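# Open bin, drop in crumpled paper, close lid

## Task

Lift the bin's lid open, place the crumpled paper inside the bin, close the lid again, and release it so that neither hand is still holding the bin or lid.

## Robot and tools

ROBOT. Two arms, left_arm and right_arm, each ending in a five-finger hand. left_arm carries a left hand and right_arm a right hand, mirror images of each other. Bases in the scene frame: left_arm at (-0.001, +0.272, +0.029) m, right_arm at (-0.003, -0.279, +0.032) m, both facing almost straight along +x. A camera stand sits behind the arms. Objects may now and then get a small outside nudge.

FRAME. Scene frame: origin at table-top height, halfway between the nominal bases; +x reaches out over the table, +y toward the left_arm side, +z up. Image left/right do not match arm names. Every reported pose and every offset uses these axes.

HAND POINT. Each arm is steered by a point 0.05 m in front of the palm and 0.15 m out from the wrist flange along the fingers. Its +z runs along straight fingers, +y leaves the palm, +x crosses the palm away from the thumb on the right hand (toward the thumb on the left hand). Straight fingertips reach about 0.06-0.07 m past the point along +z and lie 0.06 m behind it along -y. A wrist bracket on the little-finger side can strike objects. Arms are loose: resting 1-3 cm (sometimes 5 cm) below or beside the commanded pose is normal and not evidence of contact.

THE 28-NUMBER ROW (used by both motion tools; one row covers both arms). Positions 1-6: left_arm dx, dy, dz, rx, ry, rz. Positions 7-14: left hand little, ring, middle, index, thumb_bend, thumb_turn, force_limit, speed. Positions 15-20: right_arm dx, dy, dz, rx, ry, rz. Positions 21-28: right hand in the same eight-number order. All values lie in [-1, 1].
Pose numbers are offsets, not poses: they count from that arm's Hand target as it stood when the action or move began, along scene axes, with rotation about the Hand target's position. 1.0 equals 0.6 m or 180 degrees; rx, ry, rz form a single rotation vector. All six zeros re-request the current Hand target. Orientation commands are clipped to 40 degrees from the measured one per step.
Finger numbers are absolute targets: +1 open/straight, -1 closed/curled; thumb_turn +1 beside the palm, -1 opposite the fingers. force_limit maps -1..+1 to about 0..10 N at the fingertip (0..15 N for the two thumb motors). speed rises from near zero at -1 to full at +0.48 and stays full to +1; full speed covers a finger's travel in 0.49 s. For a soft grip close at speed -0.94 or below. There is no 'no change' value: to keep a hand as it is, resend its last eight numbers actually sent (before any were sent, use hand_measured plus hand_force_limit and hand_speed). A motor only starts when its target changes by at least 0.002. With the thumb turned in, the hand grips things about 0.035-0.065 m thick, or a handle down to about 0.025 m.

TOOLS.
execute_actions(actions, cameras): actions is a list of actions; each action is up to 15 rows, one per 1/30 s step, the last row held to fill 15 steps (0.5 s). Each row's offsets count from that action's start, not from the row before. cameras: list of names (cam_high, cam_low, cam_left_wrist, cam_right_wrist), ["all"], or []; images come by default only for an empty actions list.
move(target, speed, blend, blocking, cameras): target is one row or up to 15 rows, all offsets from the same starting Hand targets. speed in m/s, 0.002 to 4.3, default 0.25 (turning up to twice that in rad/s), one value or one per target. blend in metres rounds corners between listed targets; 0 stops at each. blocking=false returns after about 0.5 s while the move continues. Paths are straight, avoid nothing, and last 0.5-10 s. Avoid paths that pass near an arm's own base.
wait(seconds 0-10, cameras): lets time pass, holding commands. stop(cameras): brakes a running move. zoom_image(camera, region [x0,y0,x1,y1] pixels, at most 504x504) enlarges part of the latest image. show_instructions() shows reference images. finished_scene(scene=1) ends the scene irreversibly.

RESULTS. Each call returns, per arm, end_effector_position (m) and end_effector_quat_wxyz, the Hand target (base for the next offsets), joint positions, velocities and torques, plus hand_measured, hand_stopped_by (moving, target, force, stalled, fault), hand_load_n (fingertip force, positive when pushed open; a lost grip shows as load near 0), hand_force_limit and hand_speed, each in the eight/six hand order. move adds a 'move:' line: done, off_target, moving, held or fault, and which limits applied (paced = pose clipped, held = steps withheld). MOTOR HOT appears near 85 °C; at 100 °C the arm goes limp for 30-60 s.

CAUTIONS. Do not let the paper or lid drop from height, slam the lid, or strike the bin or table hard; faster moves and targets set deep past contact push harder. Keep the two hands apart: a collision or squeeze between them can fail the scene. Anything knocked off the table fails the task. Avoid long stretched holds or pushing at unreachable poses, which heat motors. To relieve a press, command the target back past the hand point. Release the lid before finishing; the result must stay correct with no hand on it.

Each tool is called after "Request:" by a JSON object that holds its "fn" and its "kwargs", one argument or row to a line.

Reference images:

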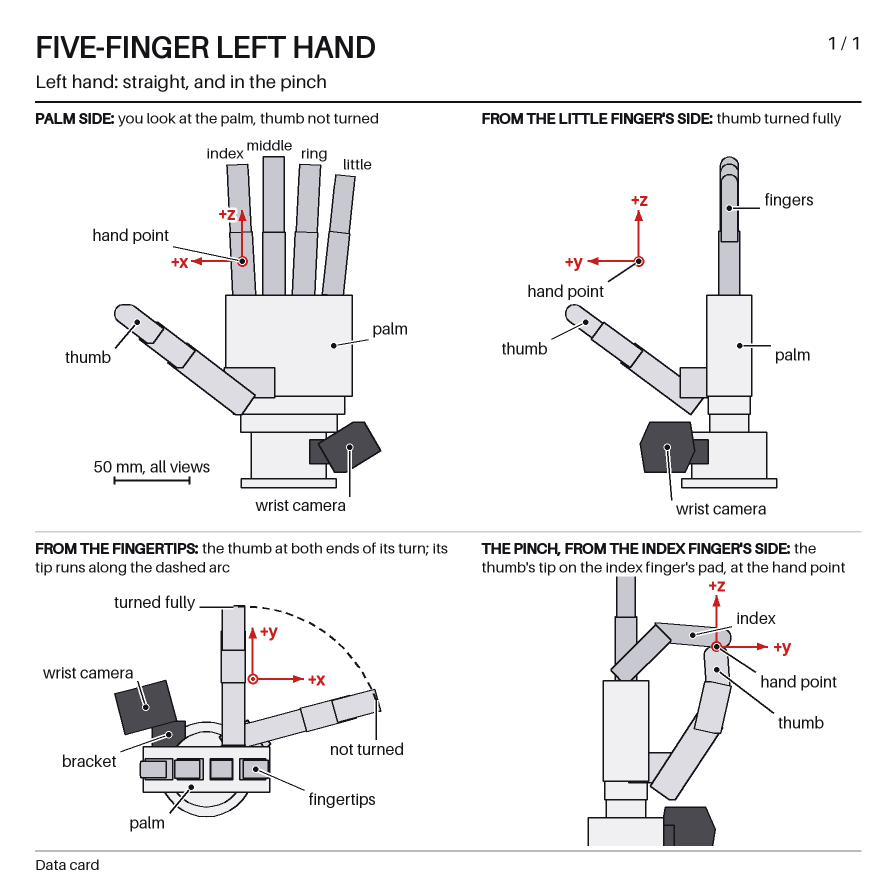

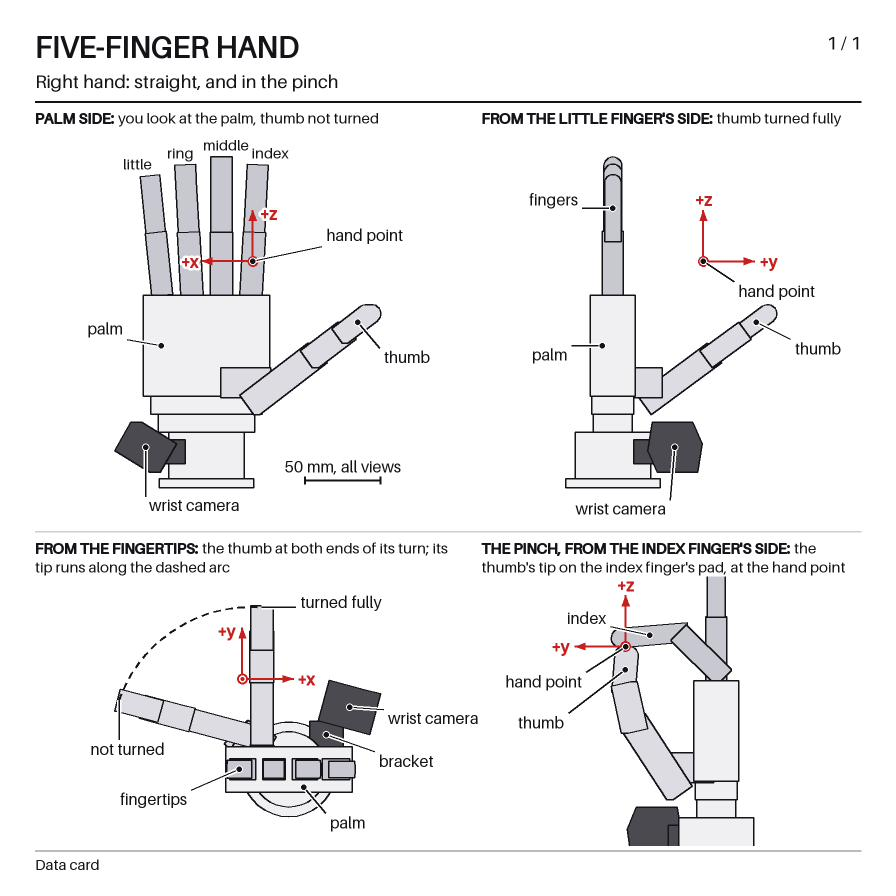

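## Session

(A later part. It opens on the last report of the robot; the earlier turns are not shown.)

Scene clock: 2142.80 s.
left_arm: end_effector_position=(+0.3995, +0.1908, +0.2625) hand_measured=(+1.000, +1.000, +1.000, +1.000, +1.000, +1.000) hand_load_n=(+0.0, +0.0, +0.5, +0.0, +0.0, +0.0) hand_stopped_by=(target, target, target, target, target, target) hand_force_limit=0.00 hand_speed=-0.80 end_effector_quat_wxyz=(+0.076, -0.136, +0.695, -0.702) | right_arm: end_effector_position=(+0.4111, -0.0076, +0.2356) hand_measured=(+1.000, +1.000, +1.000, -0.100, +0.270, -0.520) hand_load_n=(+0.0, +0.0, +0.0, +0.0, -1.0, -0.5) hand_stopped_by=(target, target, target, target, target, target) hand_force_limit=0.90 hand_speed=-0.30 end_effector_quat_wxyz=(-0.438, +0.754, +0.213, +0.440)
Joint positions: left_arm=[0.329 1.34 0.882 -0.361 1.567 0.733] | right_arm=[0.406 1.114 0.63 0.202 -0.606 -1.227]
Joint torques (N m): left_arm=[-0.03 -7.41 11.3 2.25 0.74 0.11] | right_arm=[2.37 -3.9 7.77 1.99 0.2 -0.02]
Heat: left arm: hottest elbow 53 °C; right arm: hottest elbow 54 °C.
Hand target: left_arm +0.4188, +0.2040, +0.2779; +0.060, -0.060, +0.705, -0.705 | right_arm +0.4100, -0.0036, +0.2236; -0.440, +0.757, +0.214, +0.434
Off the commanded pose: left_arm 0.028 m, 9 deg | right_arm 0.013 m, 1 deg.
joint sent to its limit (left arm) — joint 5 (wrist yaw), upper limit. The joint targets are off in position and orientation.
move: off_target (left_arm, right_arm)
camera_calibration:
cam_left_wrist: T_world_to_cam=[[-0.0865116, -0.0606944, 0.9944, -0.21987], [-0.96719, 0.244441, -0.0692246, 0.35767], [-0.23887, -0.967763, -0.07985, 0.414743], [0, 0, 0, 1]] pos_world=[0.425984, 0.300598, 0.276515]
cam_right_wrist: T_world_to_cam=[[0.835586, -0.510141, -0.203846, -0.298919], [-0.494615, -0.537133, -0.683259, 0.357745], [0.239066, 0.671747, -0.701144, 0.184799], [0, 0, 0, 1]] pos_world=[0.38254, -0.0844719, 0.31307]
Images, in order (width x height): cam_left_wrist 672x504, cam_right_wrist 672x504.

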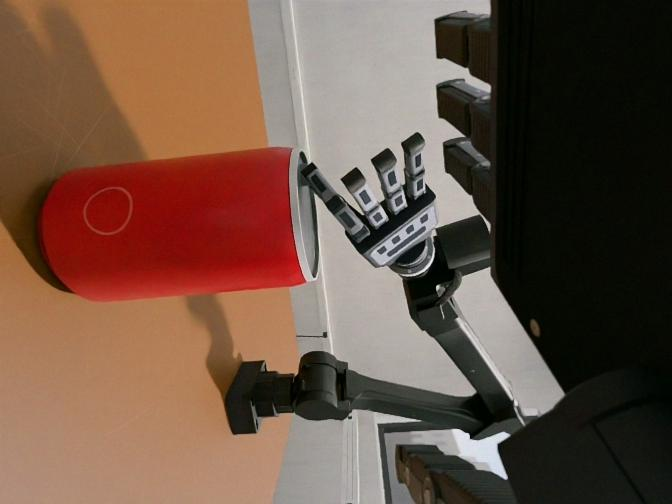

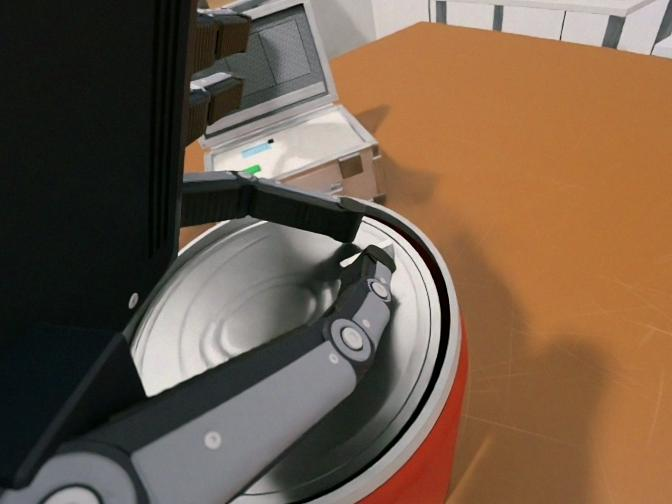

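Request:
{"fn": "execute_actions", "kwargs": {
  "actions": [],
  "cameras": ["cam_low","cam_high"]
}}

Request:
{"fn": "zoom_image", "kwargs": {
  "camera": "cam_low",
  "region": [245, 175, 335, 245]
}}

Scene clock: 2161.40 s.
left_arm: end_effector_position=(+0.3995, +0.1908, +0.2625) hand_measured=(+1.000, +1.000, +1.000, +1.000, +1.000, +1.000) hand_load_n=(+0.0, +0.0, +0.0, +0.0, +0.0, +0.0) hand_stopped_by=(target, target, target, target, target, target) hand_force_limit=0.00 hand_speed=-0.80 end_effector_quat_wxyz=(+0.076, -0.136, +0.695, -0.702) | right_arm: end_effector_position=(+0.4111, -0.0076, +0.2356) hand_measured=(+1.000, +1.000, +1.000, -0.100, +0.270, -0.520) hand_load_n=(+0.0, +0.0, +0.0, +0.0, -1.5, -1.0) hand_stopped_by=(target, target, target, target, target, target) hand_force_limit=0.90 hand_speed=-0.30 end_effector_quat_wxyz=(-0.438, +0.754, +0.213, +0.440)
Joint positions: left_arm=[0.329 1.34 0.882 -0.361 1.567 0.733] | right_arm=[0.406 1.114 0.63 0.202 -0.606 -1.227]
Joint velocities: within noise
Joint torques (N m): left_arm=[0.03 -7.47 11.3 2.22 0.74 0.11] | right_arm=[2.32 -3.84 7.77 1.98 0.2 -0.03]
Motor temperatures (°C): left_arm=[31 34 53 29 32 30] | right_arm=[28 36 50 32 33 29]
Heat: left arm: hottest elbow 53 °C; right arm: hottest elbow 50 °C.
Hand target: left_arm +0.4188, +0.2040, +0.2779; +0.060, -0.060, +0.705, -0.705 | right_arm +0.4100, -0.0036, +0.2236; -0.440, +0.757, +0.214, +0.434
Off the commanded pose: left_arm 0.028 m, 9 deg | right_arm 0.013 m, 1 deg.
Images, in order (width x height): cam_high 672x504, cam_low 672x504.

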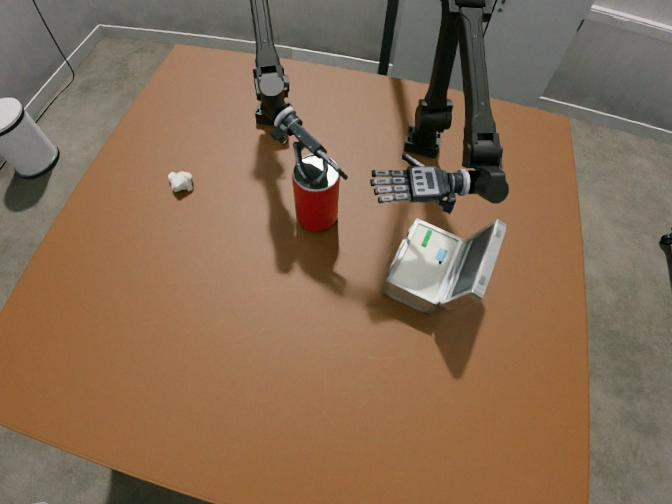

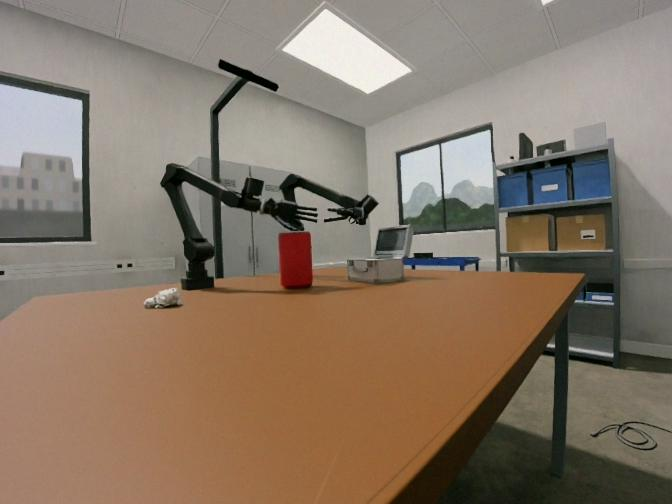

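Scaled by 5.600 from the camera's 672x504 image, which has a finer 960x720 frame.

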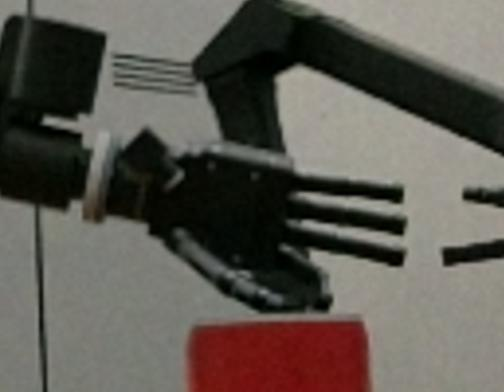

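Request:
{"fn": "zoom_image", "kwargs": {
  "camera": "cam_low",
  "region": [272, 215, 312, 240]
}}

Request:
{"fn": "zoom_image", "kwargs": {
  "camera": "cam_high",
  "region": [285, 140, 350, 205]
}}

Scaled by 12.600 from the camera's 672x504 image, which has a finer 960x720 frame.

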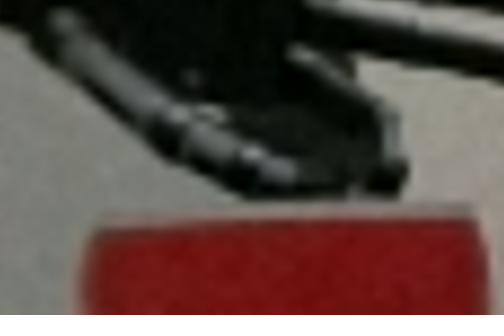

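Scaled by 7.754 from the camera's 672x504 image, which has a finer 960x720 frame.

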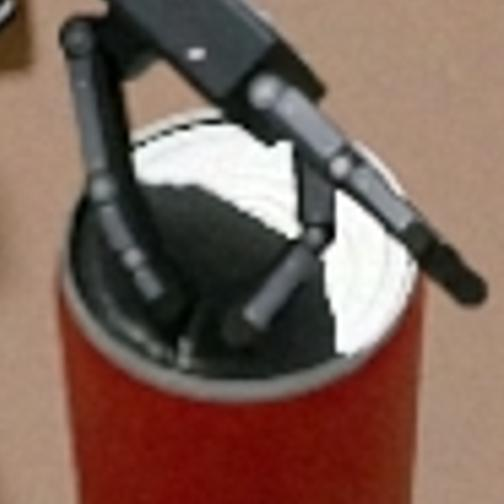

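Request:
{"fn": "move", "kwargs": {
  "target": [
    [0,0,0,0,0,0,1,1,1,1,1,1,0,-0.8,0.0,0,0.1,0,0,0,1,1,1,-0.05,0.27,-0.52,0.9,-0.3],
    [0,0,0,0,0,0,1,1,1,1,1,1,0,-0.8,0.0,0,0.1,0,0,0,1,1,1,-0.05,0.15,-0.52,0.9,-0.3]
  ],
  "speed": 0.05,
  "cameras": ["cam_left_wrist","cam_low"]
}}

Request:
{"fn": "zoom_image", "kwargs": {
  "camera": "cam_left_wrist",
  "region": [285, 135, 345, 195]
}}

Request:
{"fn": "zoom_image", "kwargs": {
  "camera": "cam_low",
  "region": [272, 210, 312, 240]
}}

Scene clock: 2217.77 s.
left_arm: end_effector_position=(+0.3995, +0.1908, +0.2625) hand_measured=(+1.000, +1.000, +1.000, +1.000, +1.000, +1.000) hand_load_n=(+0.0, +0.0, +0.0, +0.0, +0.0, +0.0) hand_stopped_by=(target, target, target, target, target, target) hand_force_limit=0.00 hand_speed=-0.80 end_effector_quat_wxyz=(+0.076, -0.136, +0.695, -0.702) | right_arm: end_effector_position=(+0.3993, -0.0131, +0.2429) hand_measured=(+1.000, +1.000, +1.000, -0.050, +0.150, -0.520) hand_load_n=(-0.5, +0.0, +0.0, +0.0, +0.0, +0.0) hand_stopped_by=(target, target, target, target, target, target) hand_force_limit=0.90 hand_speed=-0.30 end_effector_quat_wxyz=(-0.434, +0.777, +0.202, +0.409)
Joint positions: left_arm=[0.329 1.34 0.882 -0.361 1.567 0.733] | right_arm=[0.406 1.066 0.672 0.036 -0.605 -1.22]
Joint torques (N m): left_arm=[0.03 -7.47 11.3 2.24 0.74 0.11] | right_arm=[2.32 -6.53 14.54 0.88 0.12 -0.01]
Heat: left arm: hottest elbow 52 °C; right arm: hottest elbow 46 °C.
Hand target: left_arm +0.4188, +0.2040, +0.2779; +0.060, -0.060, +0.705, -0.705 | right_arm +0.4100, -0.0036, +0.2836; -0.440, +0.757, +0.214, +0.434
Off the commanded pose: left_arm 0.028 m, 9 deg | right_arm 0.043 m, 4 deg.
joint sent to its limit (left arm) — joint 5 (wrist yaw), upper limit. The joint targets are off in position and orientation.
move: off_target (left_arm, right_arm); target 2's new numbers were sent with right_arm's hand 0.043 m and 4 deg from that target
camera_calibration:
cam_left_wrist: T_world_to_cam=[[-0.0865116, -0.0606944, 0.9944, -0.21987], [-0.96719, 0.244441, -0.0692246, 0.35767], [-0.23887, -0.967763, -0.07985, 0.414743], [0, 0, 0, 1]] pos_world=[0.425984, 0.300598, 0.276515]
Images, in order (width x height): cam_low 672x504, cam_left_wrist 672x504.

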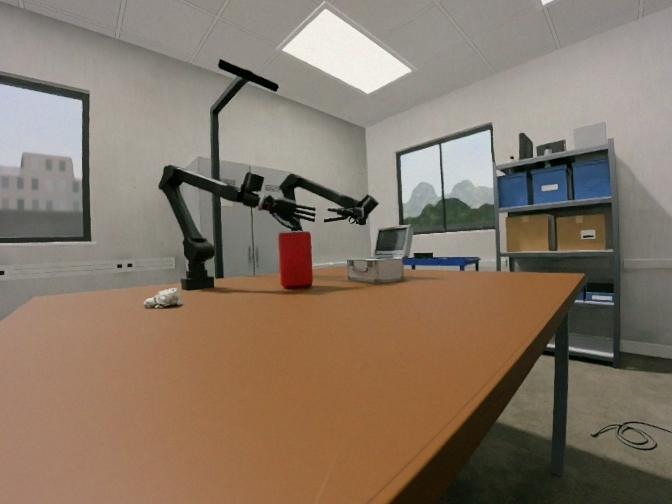

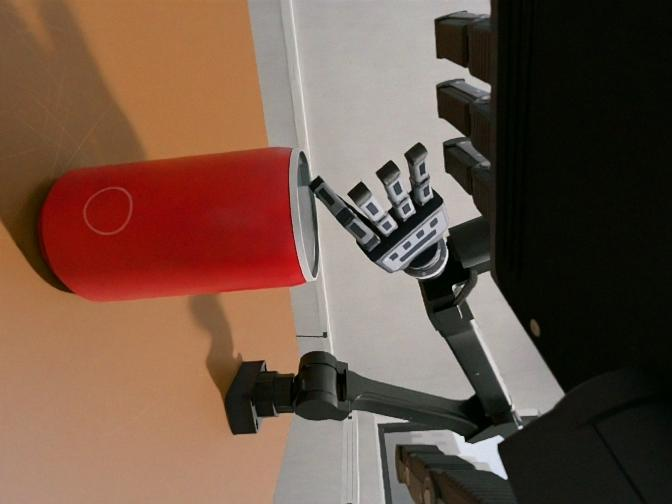

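Scaled by 8.400 from the camera's 672x504 image, which has a finer 960x720 frame.

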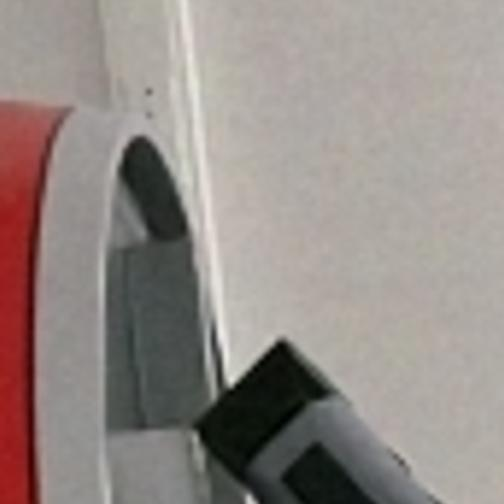

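Scaled by 12.600 from the camera's 672x504 image, which has a finer 960x720 frame.

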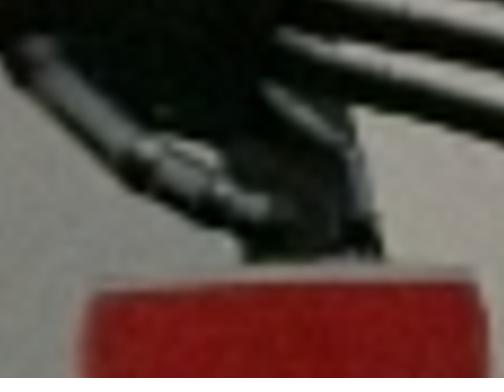

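Request:
{"fn": "move", "kwargs": {
  "target": [
    [0,0,0,0,0,0,1,1,1,1,1,1,0,-0.8,0.0233,0,0.0333,0,0,0,1,1,1,-0.05,0.15,-0.52,0.9,-0.3],
    [0,0,0,0,0,0,1,1,1,1,1,1,0,-0.8,0.0,-0.0017,-0.1,0,0,0,1,1,1,-0.05,0.15,-0.52,0.9,-0.3]
  ],
  "speed": 0.05,
  "cameras": ["cam_left_wrist","cam_low","cam_right_wrist","cam_high"]
}}

Request:
{"fn": "zoom_image", "kwargs": {
  "camera": "cam_left_wrist",
  "region": [285, 135, 345, 195]
}}

Request:
{"fn": "zoom_image", "kwargs": {
  "camera": "cam_low",
  "region": [272, 210, 312, 240]
}}

Request:
{"fn": "zoom_image", "kwargs": {
  "camera": "cam_high",
  "region": [290, 155, 340, 205]
}}

Request:
{"fn": "zoom_image", "kwargs": {
  "camera": "cam_right_wrist",
  "region": [320, 190, 420, 290]
}}

Scene clock: 2252.07 s.
left_arm: end_effector_position=(+0.3995, +0.1908, +0.2625) hand_measured=(+1.000, +1.000, +1.000, +1.000, +1.000, +1.000) hand_load_n=(+0.0, -0.5, +0.0, +0.0, +0.0, -0.5) hand_stopped_by=(target, target, target, target, target, target) hand_force_limit=0.00 hand_speed=-0.80 end_effector_quat_wxyz=(+0.076, -0.136, +0.695, -0.702) | right_arm: end_effector_position=(+0.4106, -0.0098, +0.2337) hand_measured=(+1.000, +1.000, +1.000, -0.050, +0.150, -0.520) hand_load_n=(+0.0, +0.0, +0.0, -0.5, +0.5, +0.0) hand_stopped_by=(target, target, target, target, target, target) hand_force_limit=0.90 hand_speed=-0.30 end_effector_quat_wxyz=(-0.438, +0.756, +0.210, +0.438)
Joint positions: left_arm=[0.329 1.34 0.882 -0.361 1.567 0.733] | right_arm=[0.402 1.112 0.627 0.199 -0.608 -1.222]
Joint torques (N m): left_arm=[0.03 -7.41 11.3 2.25 0.74 0.11] | right_arm=[2.08 -3.9 7.97 2.04 0.19 -0.03]
Heat: left arm: hottest elbow 52 °C; right arm: hottest elbow 48 °C.
Hand target: left_arm +0.4188, +0.2040, +0.2779; +0.060, -0.060, +0.705, -0.705 | right_arm +0.4100, -0.0046, +0.2236; -0.440, +0.757, +0.214, +0.434
Off the commanded pose: left_arm 0.028 m, 9 deg | right_arm 0.011 m, 1 deg.
joint sent to its limit (left arm) — joint 5 (wrist yaw), upper limit. The joint targets are off in position and orientation.
move: off_target (left_arm, right_arm)
camera_calibration:
cam_left_wrist: T_world_to_cam=[[-0.0865116, -0.0606944, 0.9944, -0.21987], [-0.96719, 0.244441, -0.0692246, 0.35767], [-0.23887, -0.967763, -0.07985, 0.414743], [0, 0, 0, 1]] pos_world=[0.425984, 0.300598, 0.276515]
cam_right_wrist: T_world_to_cam=[[0.831688, -0.513552, -0.211091, -0.296727], [-0.50253, -0.534528, -0.679517, 0.357434], [0.236133, 0.671226, -0.702636, 0.186601], [0, 0, 0, 1]] pos_world=[0.382342, -0.0865778, 0.311359]

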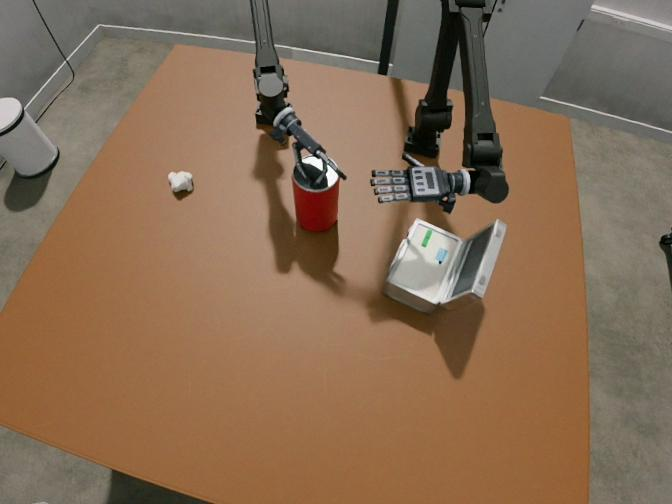

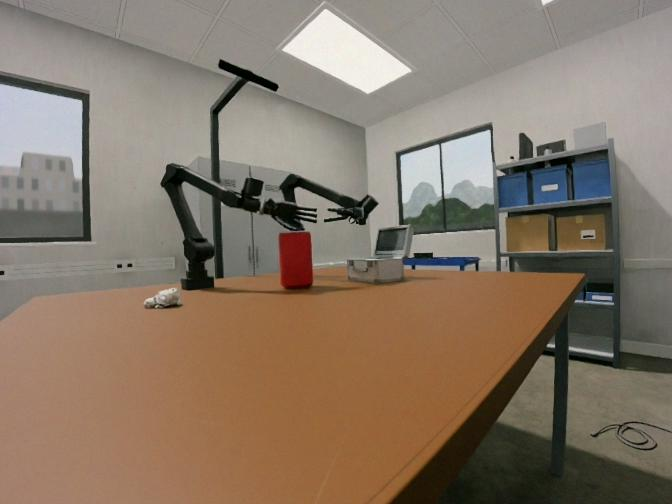

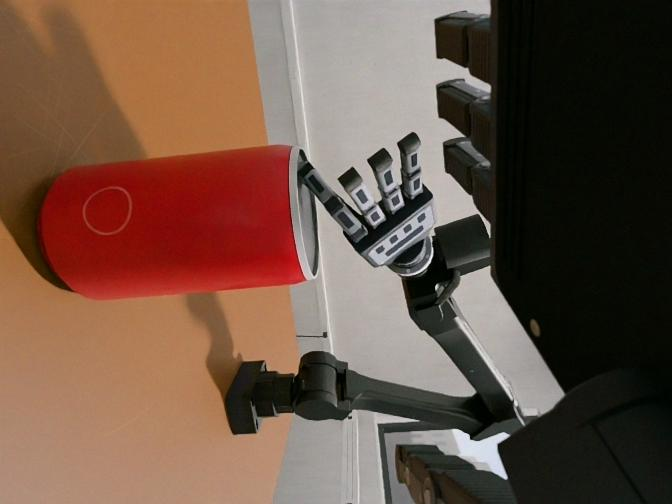

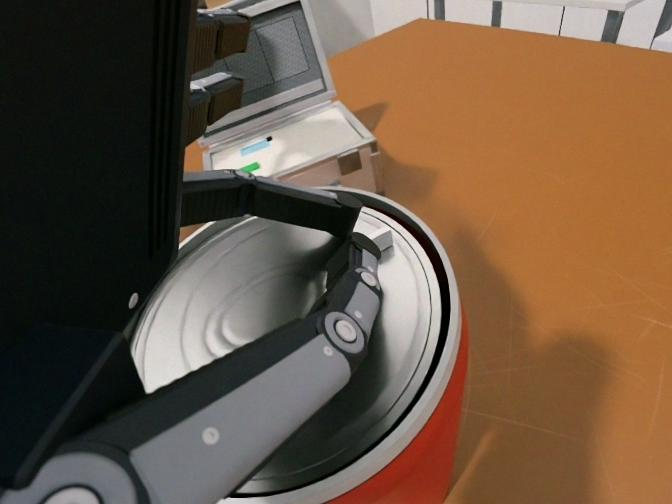

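Scaled by 8.400 from the camera's 672x504 image, which has a finer 960x720 frame.

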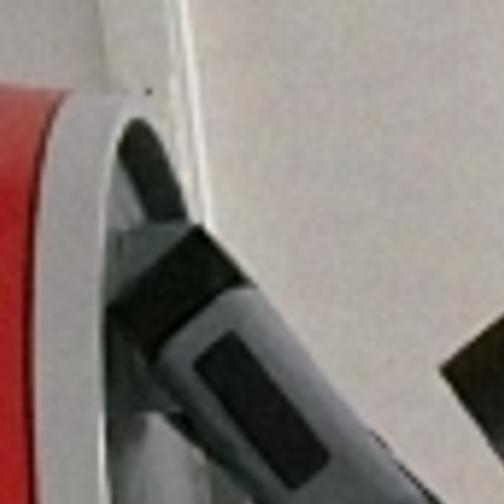

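Scaled by 12.600 from the camera's 672x504 image, which has a finer 960x720 frame.

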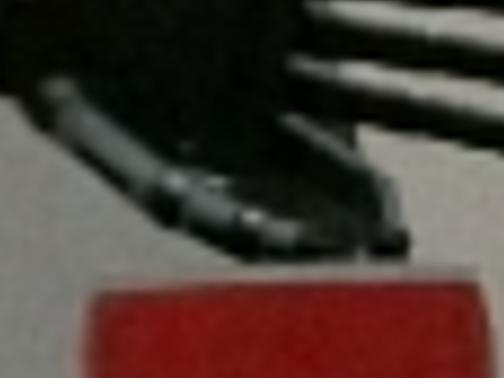

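Scaled by 10.080 from the camera's 672x504 image, which has a finer 960x720 frame.

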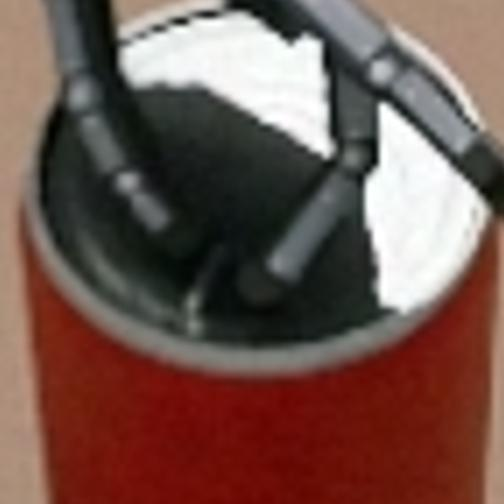

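Scaled by 5.040 from the camera's 672x504 image, which has a finer 960x720 frame.

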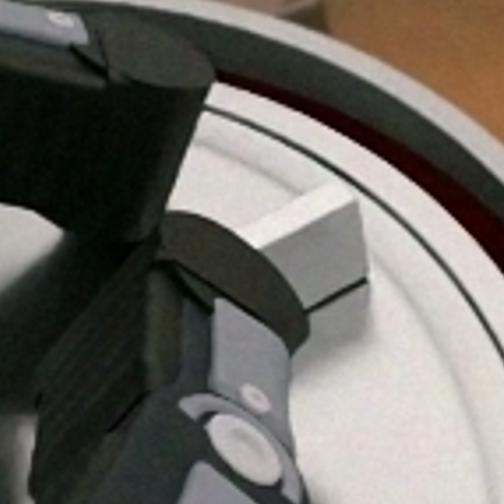

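Request:
{"fn": "move", "kwargs": {
  "target": [0,0,0,0,0,0,1,1,1,1,1,1,0,-0.8,0.0,0.0,-0.0133,0,0,0,1,1,1,-0.5,0.15,-0.52,0.9,-0.7],
  "speed": 0.05,
  "cameras": ["cam_left_wrist","cam_low","cam_right_wrist","cam_high"]
}}

Request:
{"fn": "zoom_image", "kwargs": {
  "camera": "cam_left_wrist",
  "region": [285, 135, 345, 195]
}}

Request:
{"fn": "zoom_image", "kwargs": {
  "camera": "cam_low",
  "region": [272, 210, 312, 240]
}}

Request:
{"fn": "zoom_image", "kwargs": {
  "camera": "cam_high",
  "region": [290, 155, 340, 205]
}}

Request:
{"fn": "zoom_image", "kwargs": {
  "camera": "cam_right_wrist",
  "region": [320, 190, 420, 290]
}}

Scene clock: 2259.90 s.
left_arm: end_effector_position=(+0.3995, +0.1908, +0.2625) hand_measured=(+1.000, +1.000, +1.000, +1.000, +1.000, +1.000) hand_load_n=(+0.0, +0.0, +0.0, +0.0, +0.0, +0.0) hand_stopped_by=(target, target, target, target, target, target) hand_force_limit=0.00 hand_speed=-0.80 end_effector_quat_wxyz=(+0.076, -0.136, +0.695, -0.702) | right_arm: end_effector_position=(+0.4108, -0.0088, +0.2326) hand_measured=(+1.000, +1.000, +1.000, -0.210, +0.150, -0.520) hand_load_n=(+0.0, +0.0, +0.0, +11.0, +4.0, -1.5) hand_stopped_by=(target, target, target, force, target, target) hand_force_limit=0.90 hand_speed=-0.70 end_effector_quat_wxyz=(-0.441, +0.750, +0.214, +0.443)
Joint positions: left_arm=[0.329 1.34 0.882 -0.361 1.567 0.733] | right_arm=[0.4 1.118 0.617 0.231 -0.617 -1.225]
Joint torques (N m): left_arm=[-0.03 -7.47 11.33 2.25 0.74 0.11] | right_arm=[2.2 -3.37 7.56 1.91 0.18 -0.03]
Heat: left arm: hottest elbow 52 °C; right arm: hottest elbow 47 °C.
Hand target: left_arm +0.4188, +0.2040, +0.2779; +0.060, -0.060, +0.705, -0.705 | right_arm +0.4100, -0.0046, +0.2156; -0.440, +0.757, +0.214, +0.434
Off the commanded pose: left_arm 0.028 m, 9 deg | right_arm 0.017 m, 1 deg.
joint sent to its limit (left arm) — joint 5 (wrist yaw), upper limit. The joint targets are off in position and orientation.
move: off_target (left_arm, right_arm)
camera_calibration:
cam_left_wrist: T_world_to_cam=[[-0.0865116, -0.0606944, 0.9944, -0.21987], [-0.96719, 0.244441, -0.0692246, 0.35767], [-0.23887, -0.967763, -0.07985, 0.414743], [0, 0, 0, 1]] pos_world=[0.425984, 0.300598, 0.276515]
cam_right_wrist: T_world_to_cam=[[0.838977, -0.505371, -0.201786, -0.301662], [-0.487619, -0.533596, -0.691016, 0.3539], [0.241547, 0.678141, -0.694104, 0.180998], [0, 0, 0, 1]] pos_world=[0.381937, -0.0863538, 0.30931]

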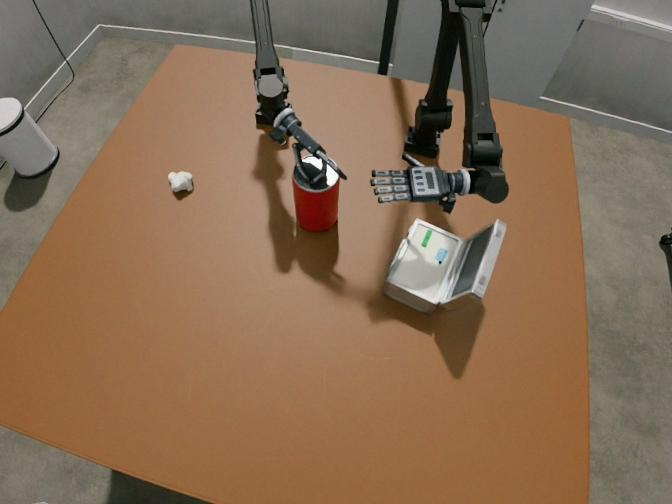

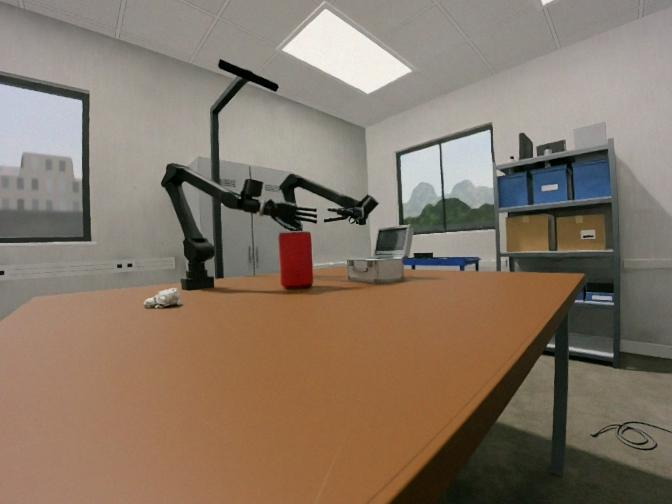

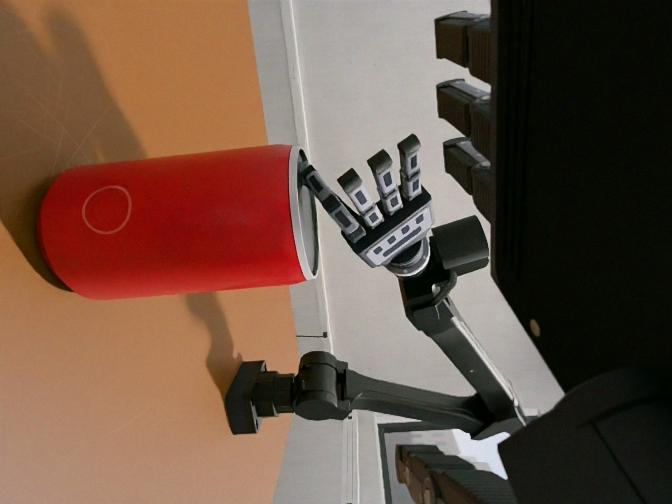

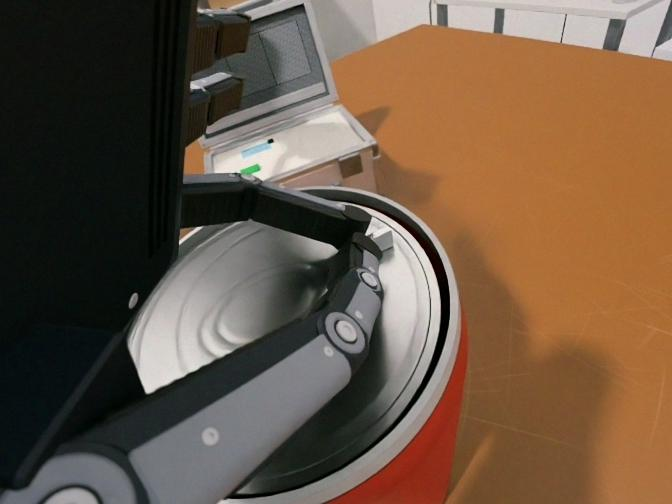

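Scaled by 8.400 from the camera's 672x504 image, which has a finer 960x720 frame.

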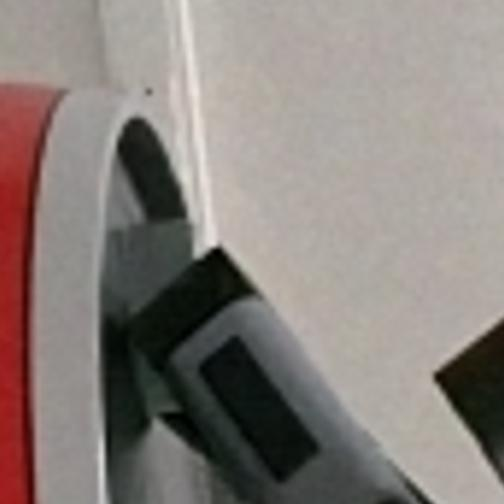

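Scaled by 12.600 from the camera's 672x504 image, which has a finer 960x720 frame.

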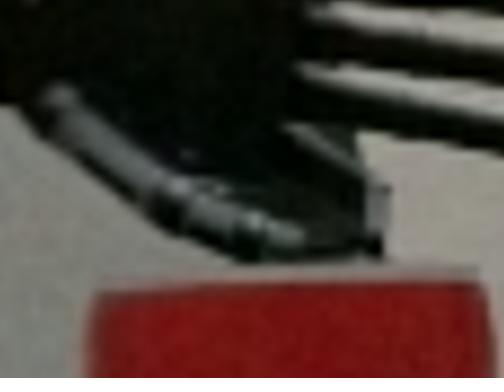

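Scaled by 10.080 from the camera's 672x504 image, which has a finer 960x720 frame.

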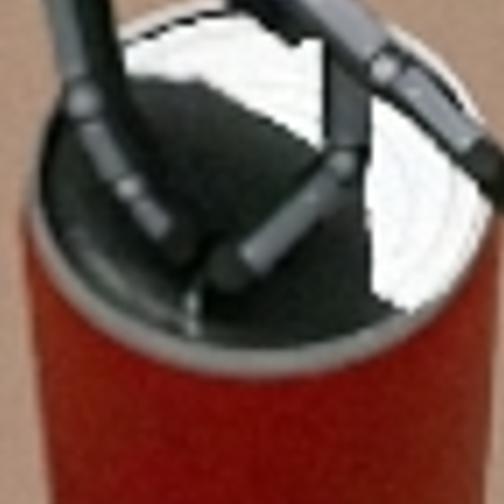

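Scaled by 5.040 from the camera's 672x504 image, which has a finer 960x720 frame.

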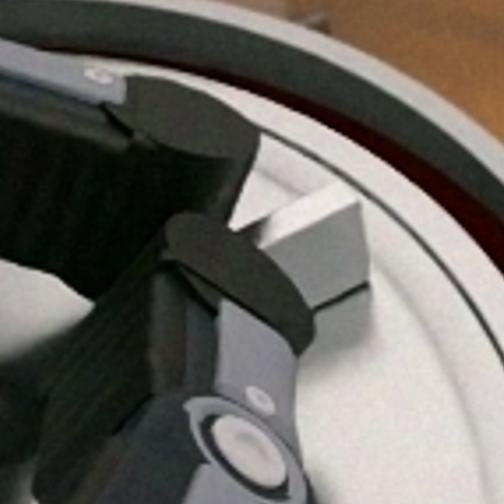

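Request:
{"fn": "move", "kwargs": {
  "target": [
    [0,0,0,0,0,0,1,1,1,1,1,1,0,-0.8,0.0233,-0.0007,0.0967,0,0,0,1,1,1,-0.5,0.15,-0.52,0.9,-0.7],
    [0,0,0,0,0,0,1,1,1,1,1,1,0,-0.8,0.0183,-0.0007,0.1373,0,0,0,1,1,1,-0.5,0.15,-0.52,0.9,-0.7]
  ],
  "speed": 0.03,
  "blend": 0.01,
  "cameras": ["cam_left_wrist","cam_right_wrist"]
}}

Request:
{"fn": "zoom_image", "kwargs": {
  "camera": "cam_left_wrist",
  "region": [285, 135, 345, 195]
}}

Request:
{"fn": "zoom_image", "kwargs": {
  "camera": "cam_right_wrist",
  "region": [320, 190, 420, 290]
}}

Scene clock: 2276.33 s.
left_arm: end_effector_position=(+0.3995, +0.1908, +0.2625) hand_measured=(+1.000, +1.000, +1.000, +1.000, +1.000, +1.000) hand_load_n=(+0.0, +0.0, +0.0, -0.5, +0.0, -0.5) hand_stopped_by=(target, target, target, target, target, target) hand_force_limit=0.00 hand_speed=-0.80 end_effector_quat_wxyz=(+0.076, -0.136, +0.695, -0.702) | right_arm: end_effector_position=(+0.4064, -0.0101, +0.2507) hand_measured=(+1.000, +1.000, +1.000, -0.210, +0.152, -0.520) hand_load_n=(+0.0, +0.0, +0.0, +8.0, +8.0, +1.5) hand_stopped_by=(target, target, target, force, target, target) hand_force_limit=0.90 hand_speed=-0.70 end_effector_quat_wxyz=(-0.435, +0.780, +0.201, +0.402)
Joint positions: left_arm=[0.329 1.34 0.882 -0.361 1.567 0.733] | right_arm=[0.402 1.085 0.715 -0.003 -0.615 -1.22]
Joint torques (N m): left_arm=[0.03 -7.41 11.32 2.25 0.75 0.11] | right_arm=[1.08 -7.3 15.17 0.92 -0.17 -0.09]
Heat: left arm: hottest elbow 52 °C; right arm: hottest elbow 47 °C.
Hand target: left_arm +0.4188, +0.2040, +0.2779; +0.060, -0.060, +0.705, -0.705 | right_arm +0.4210, -0.0051, +0.2980; -0.440, +0.757, +0.214, +0.434
Off the commanded pose: left_arm 0.028 m, 9 deg | right_arm 0.050 m, 5 deg.
joint sent to its limit (left arm) — joint 5 (wrist yaw), upper limit. The joint targets are off in position and orientation.
move: off_target (left_arm, right_arm)
camera_calibration:
cam_left_wrist: T_world_to_cam=[[-0.0865116, -0.0606944, 0.9944, -0.21987], [-0.96719, 0.244441, -0.0692246, 0.35767], [-0.23887, -0.967763, -0.07985, 0.414743], [0, 0, 0, 1]] pos_world=[0.425984, 0.300598, 0.276515]
cam_right_wrist: T_world_to_cam=[[0.815883, -0.515767, -0.261378, -0.27079], [-0.551906, -0.55984, -0.618045, 0.371074], [0.172437, 0.648509, -0.741419, 0.235156], [0, 0, 0, 1]] pos_world=[0.385181, -0.0844227, 0.332911]
Images, in order (width x height): cam_left_wrist 672x504, cam_right_wrist 672x504.

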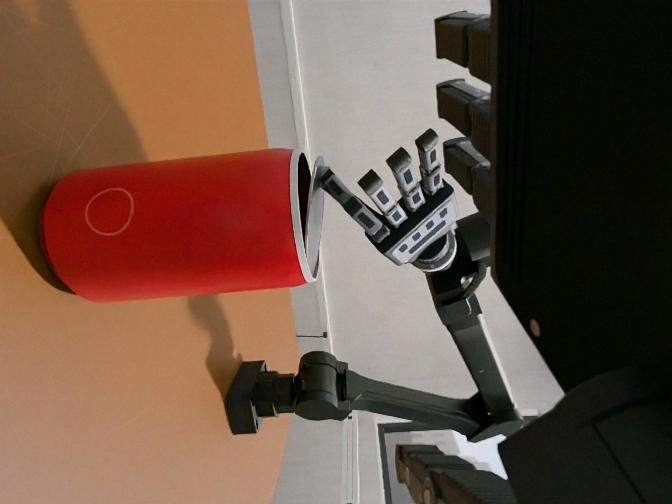

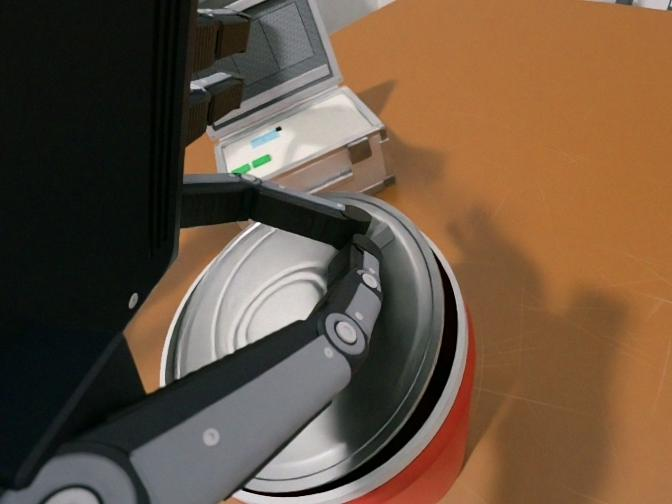

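Scaled by 8.400 from the camera's 672x504 image, which has a finer 960x720 frame.

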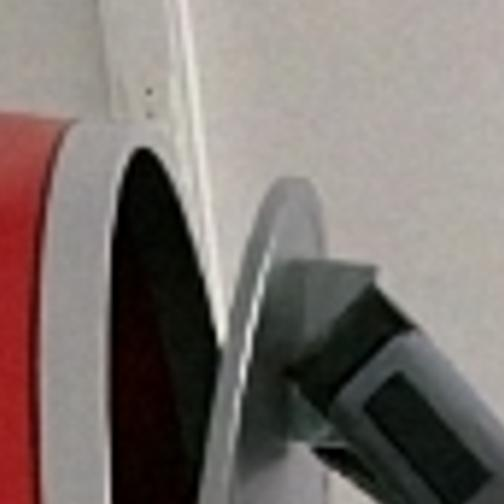

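Scaled by 5.040 from the camera's 672x504 image, which has a finer 960x720 frame.

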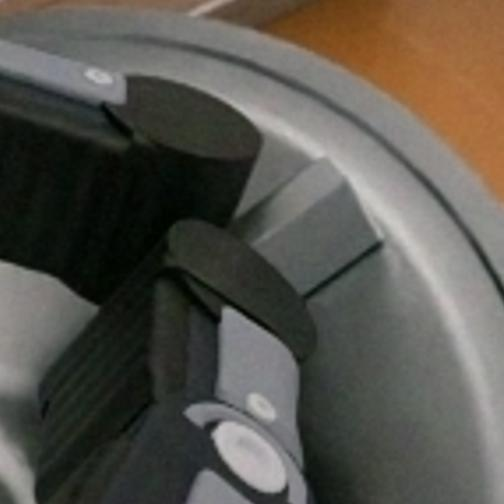

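Request:
{"fn": "move", "kwargs": {
  "target": [
    [0,0,0,0,0,0,1,1,1,1,1,1,0,-0.8,-0.0067,0,0.0233,0,0,0,1,1,1,-0.5,0.15,-0.52,0.9,-0.7],
    [0,0,0,0,0,0,1,1,1,1,1,1,0,-0.8,-0.0167,0.0,0.0483,0,0,0,1,1,1,-0.5,0.15,-0.52,0.9,-0.7]
  ],
  "speed": 0.03,
  "blend": 0.01,
  "cameras": ["cam_left_wrist"]
}}

Request:
{"fn": "zoom_image", "kwargs": {
  "camera": "cam_left_wrist",
  "region": [285, 135, 365, 215]
}}

Scene clock: 2289.33 s.
left_arm: end_effector_position=(+0.3995, +0.1908, +0.2625) hand_measured=(+1.000, +1.000, +1.000, +1.000, +1.000, +1.000) hand_load_n=(+0.0, +0.0, +0.0, -0.5, +0.0, +0.0) hand_stopped_by=(target, target, target, target, target, target) hand_force_limit=0.00 hand_speed=-0.80 end_effector_quat_wxyz=(+0.076, -0.136, +0.695, -0.702) | right_arm: end_effector_position=(+0.4014, -0.0112, +0.2842) hand_measured=(+1.000, +1.000, +1.000, -0.210, +0.150, -0.520) hand_load_n=(+0.0, +0.0, +0.0, +0.0, +0.0, -0.5) hand_stopped_by=(target, target, target, force, target, target) hand_force_limit=0.90 hand_speed=-0.70 end_effector_quat_wxyz=(-0.435, +0.777, +0.203, +0.407)
Joint positions: left_arm=[0.329 1.34 0.882 -0.361 1.567 0.733] | right_arm=[0.406 1.032 0.767 -0.097 -0.609 -1.22]
Joint torques (N m): left_arm=[0.03 -7.41 11.3 2.25 0.74 0.11] | right_arm=[2.02 -6.53 15.02 0.95 0.12 -0.03]
Heat: left arm: hottest elbow 52 °C; right arm: hottest elbow 50 °C.
Hand target: left_arm +0.4188, +0.2040, +0.2779; +0.060, -0.060, +0.705, -0.705 | right_arm +0.4110, -0.0051, +0.3270; -0.440, +0.757, +0.214, +0.434
Off the commanded pose: left_arm 0.028 m, 9 deg | right_arm 0.044 m, 4 deg.
joint sent to its limit (left arm) — joint 5 (wrist yaw), upper limit. The joint targets are off in position and orientation.
move: off_target (left_arm, right_arm); blend cut to 0.0071 m at target 1
camera_calibration:
cam_left_wrist: T_world_to_cam=[[-0.0865116, -0.0606944, 0.9944, -0.21987], [-0.96719, 0.244441, -0.0692246, 0.35767], [-0.23887, -0.967763, -0.07985, 0.414743], [0, 0, 0, 1]] pos_world=[0.425984, 0.300598, 0.276515]
Images, in order (width x height): cam_left_wrist 672x504.

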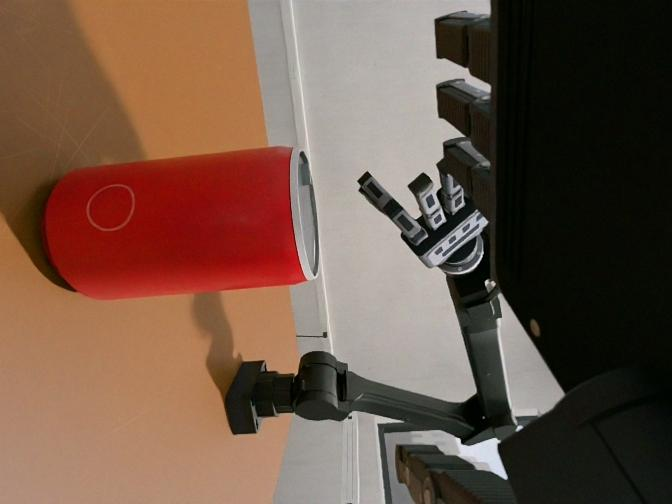

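Scaled by 6.300 from the camera's 672x504 image, which has a finer 960x720 frame.

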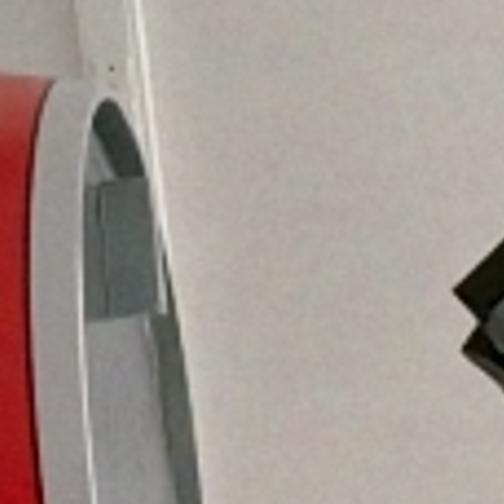

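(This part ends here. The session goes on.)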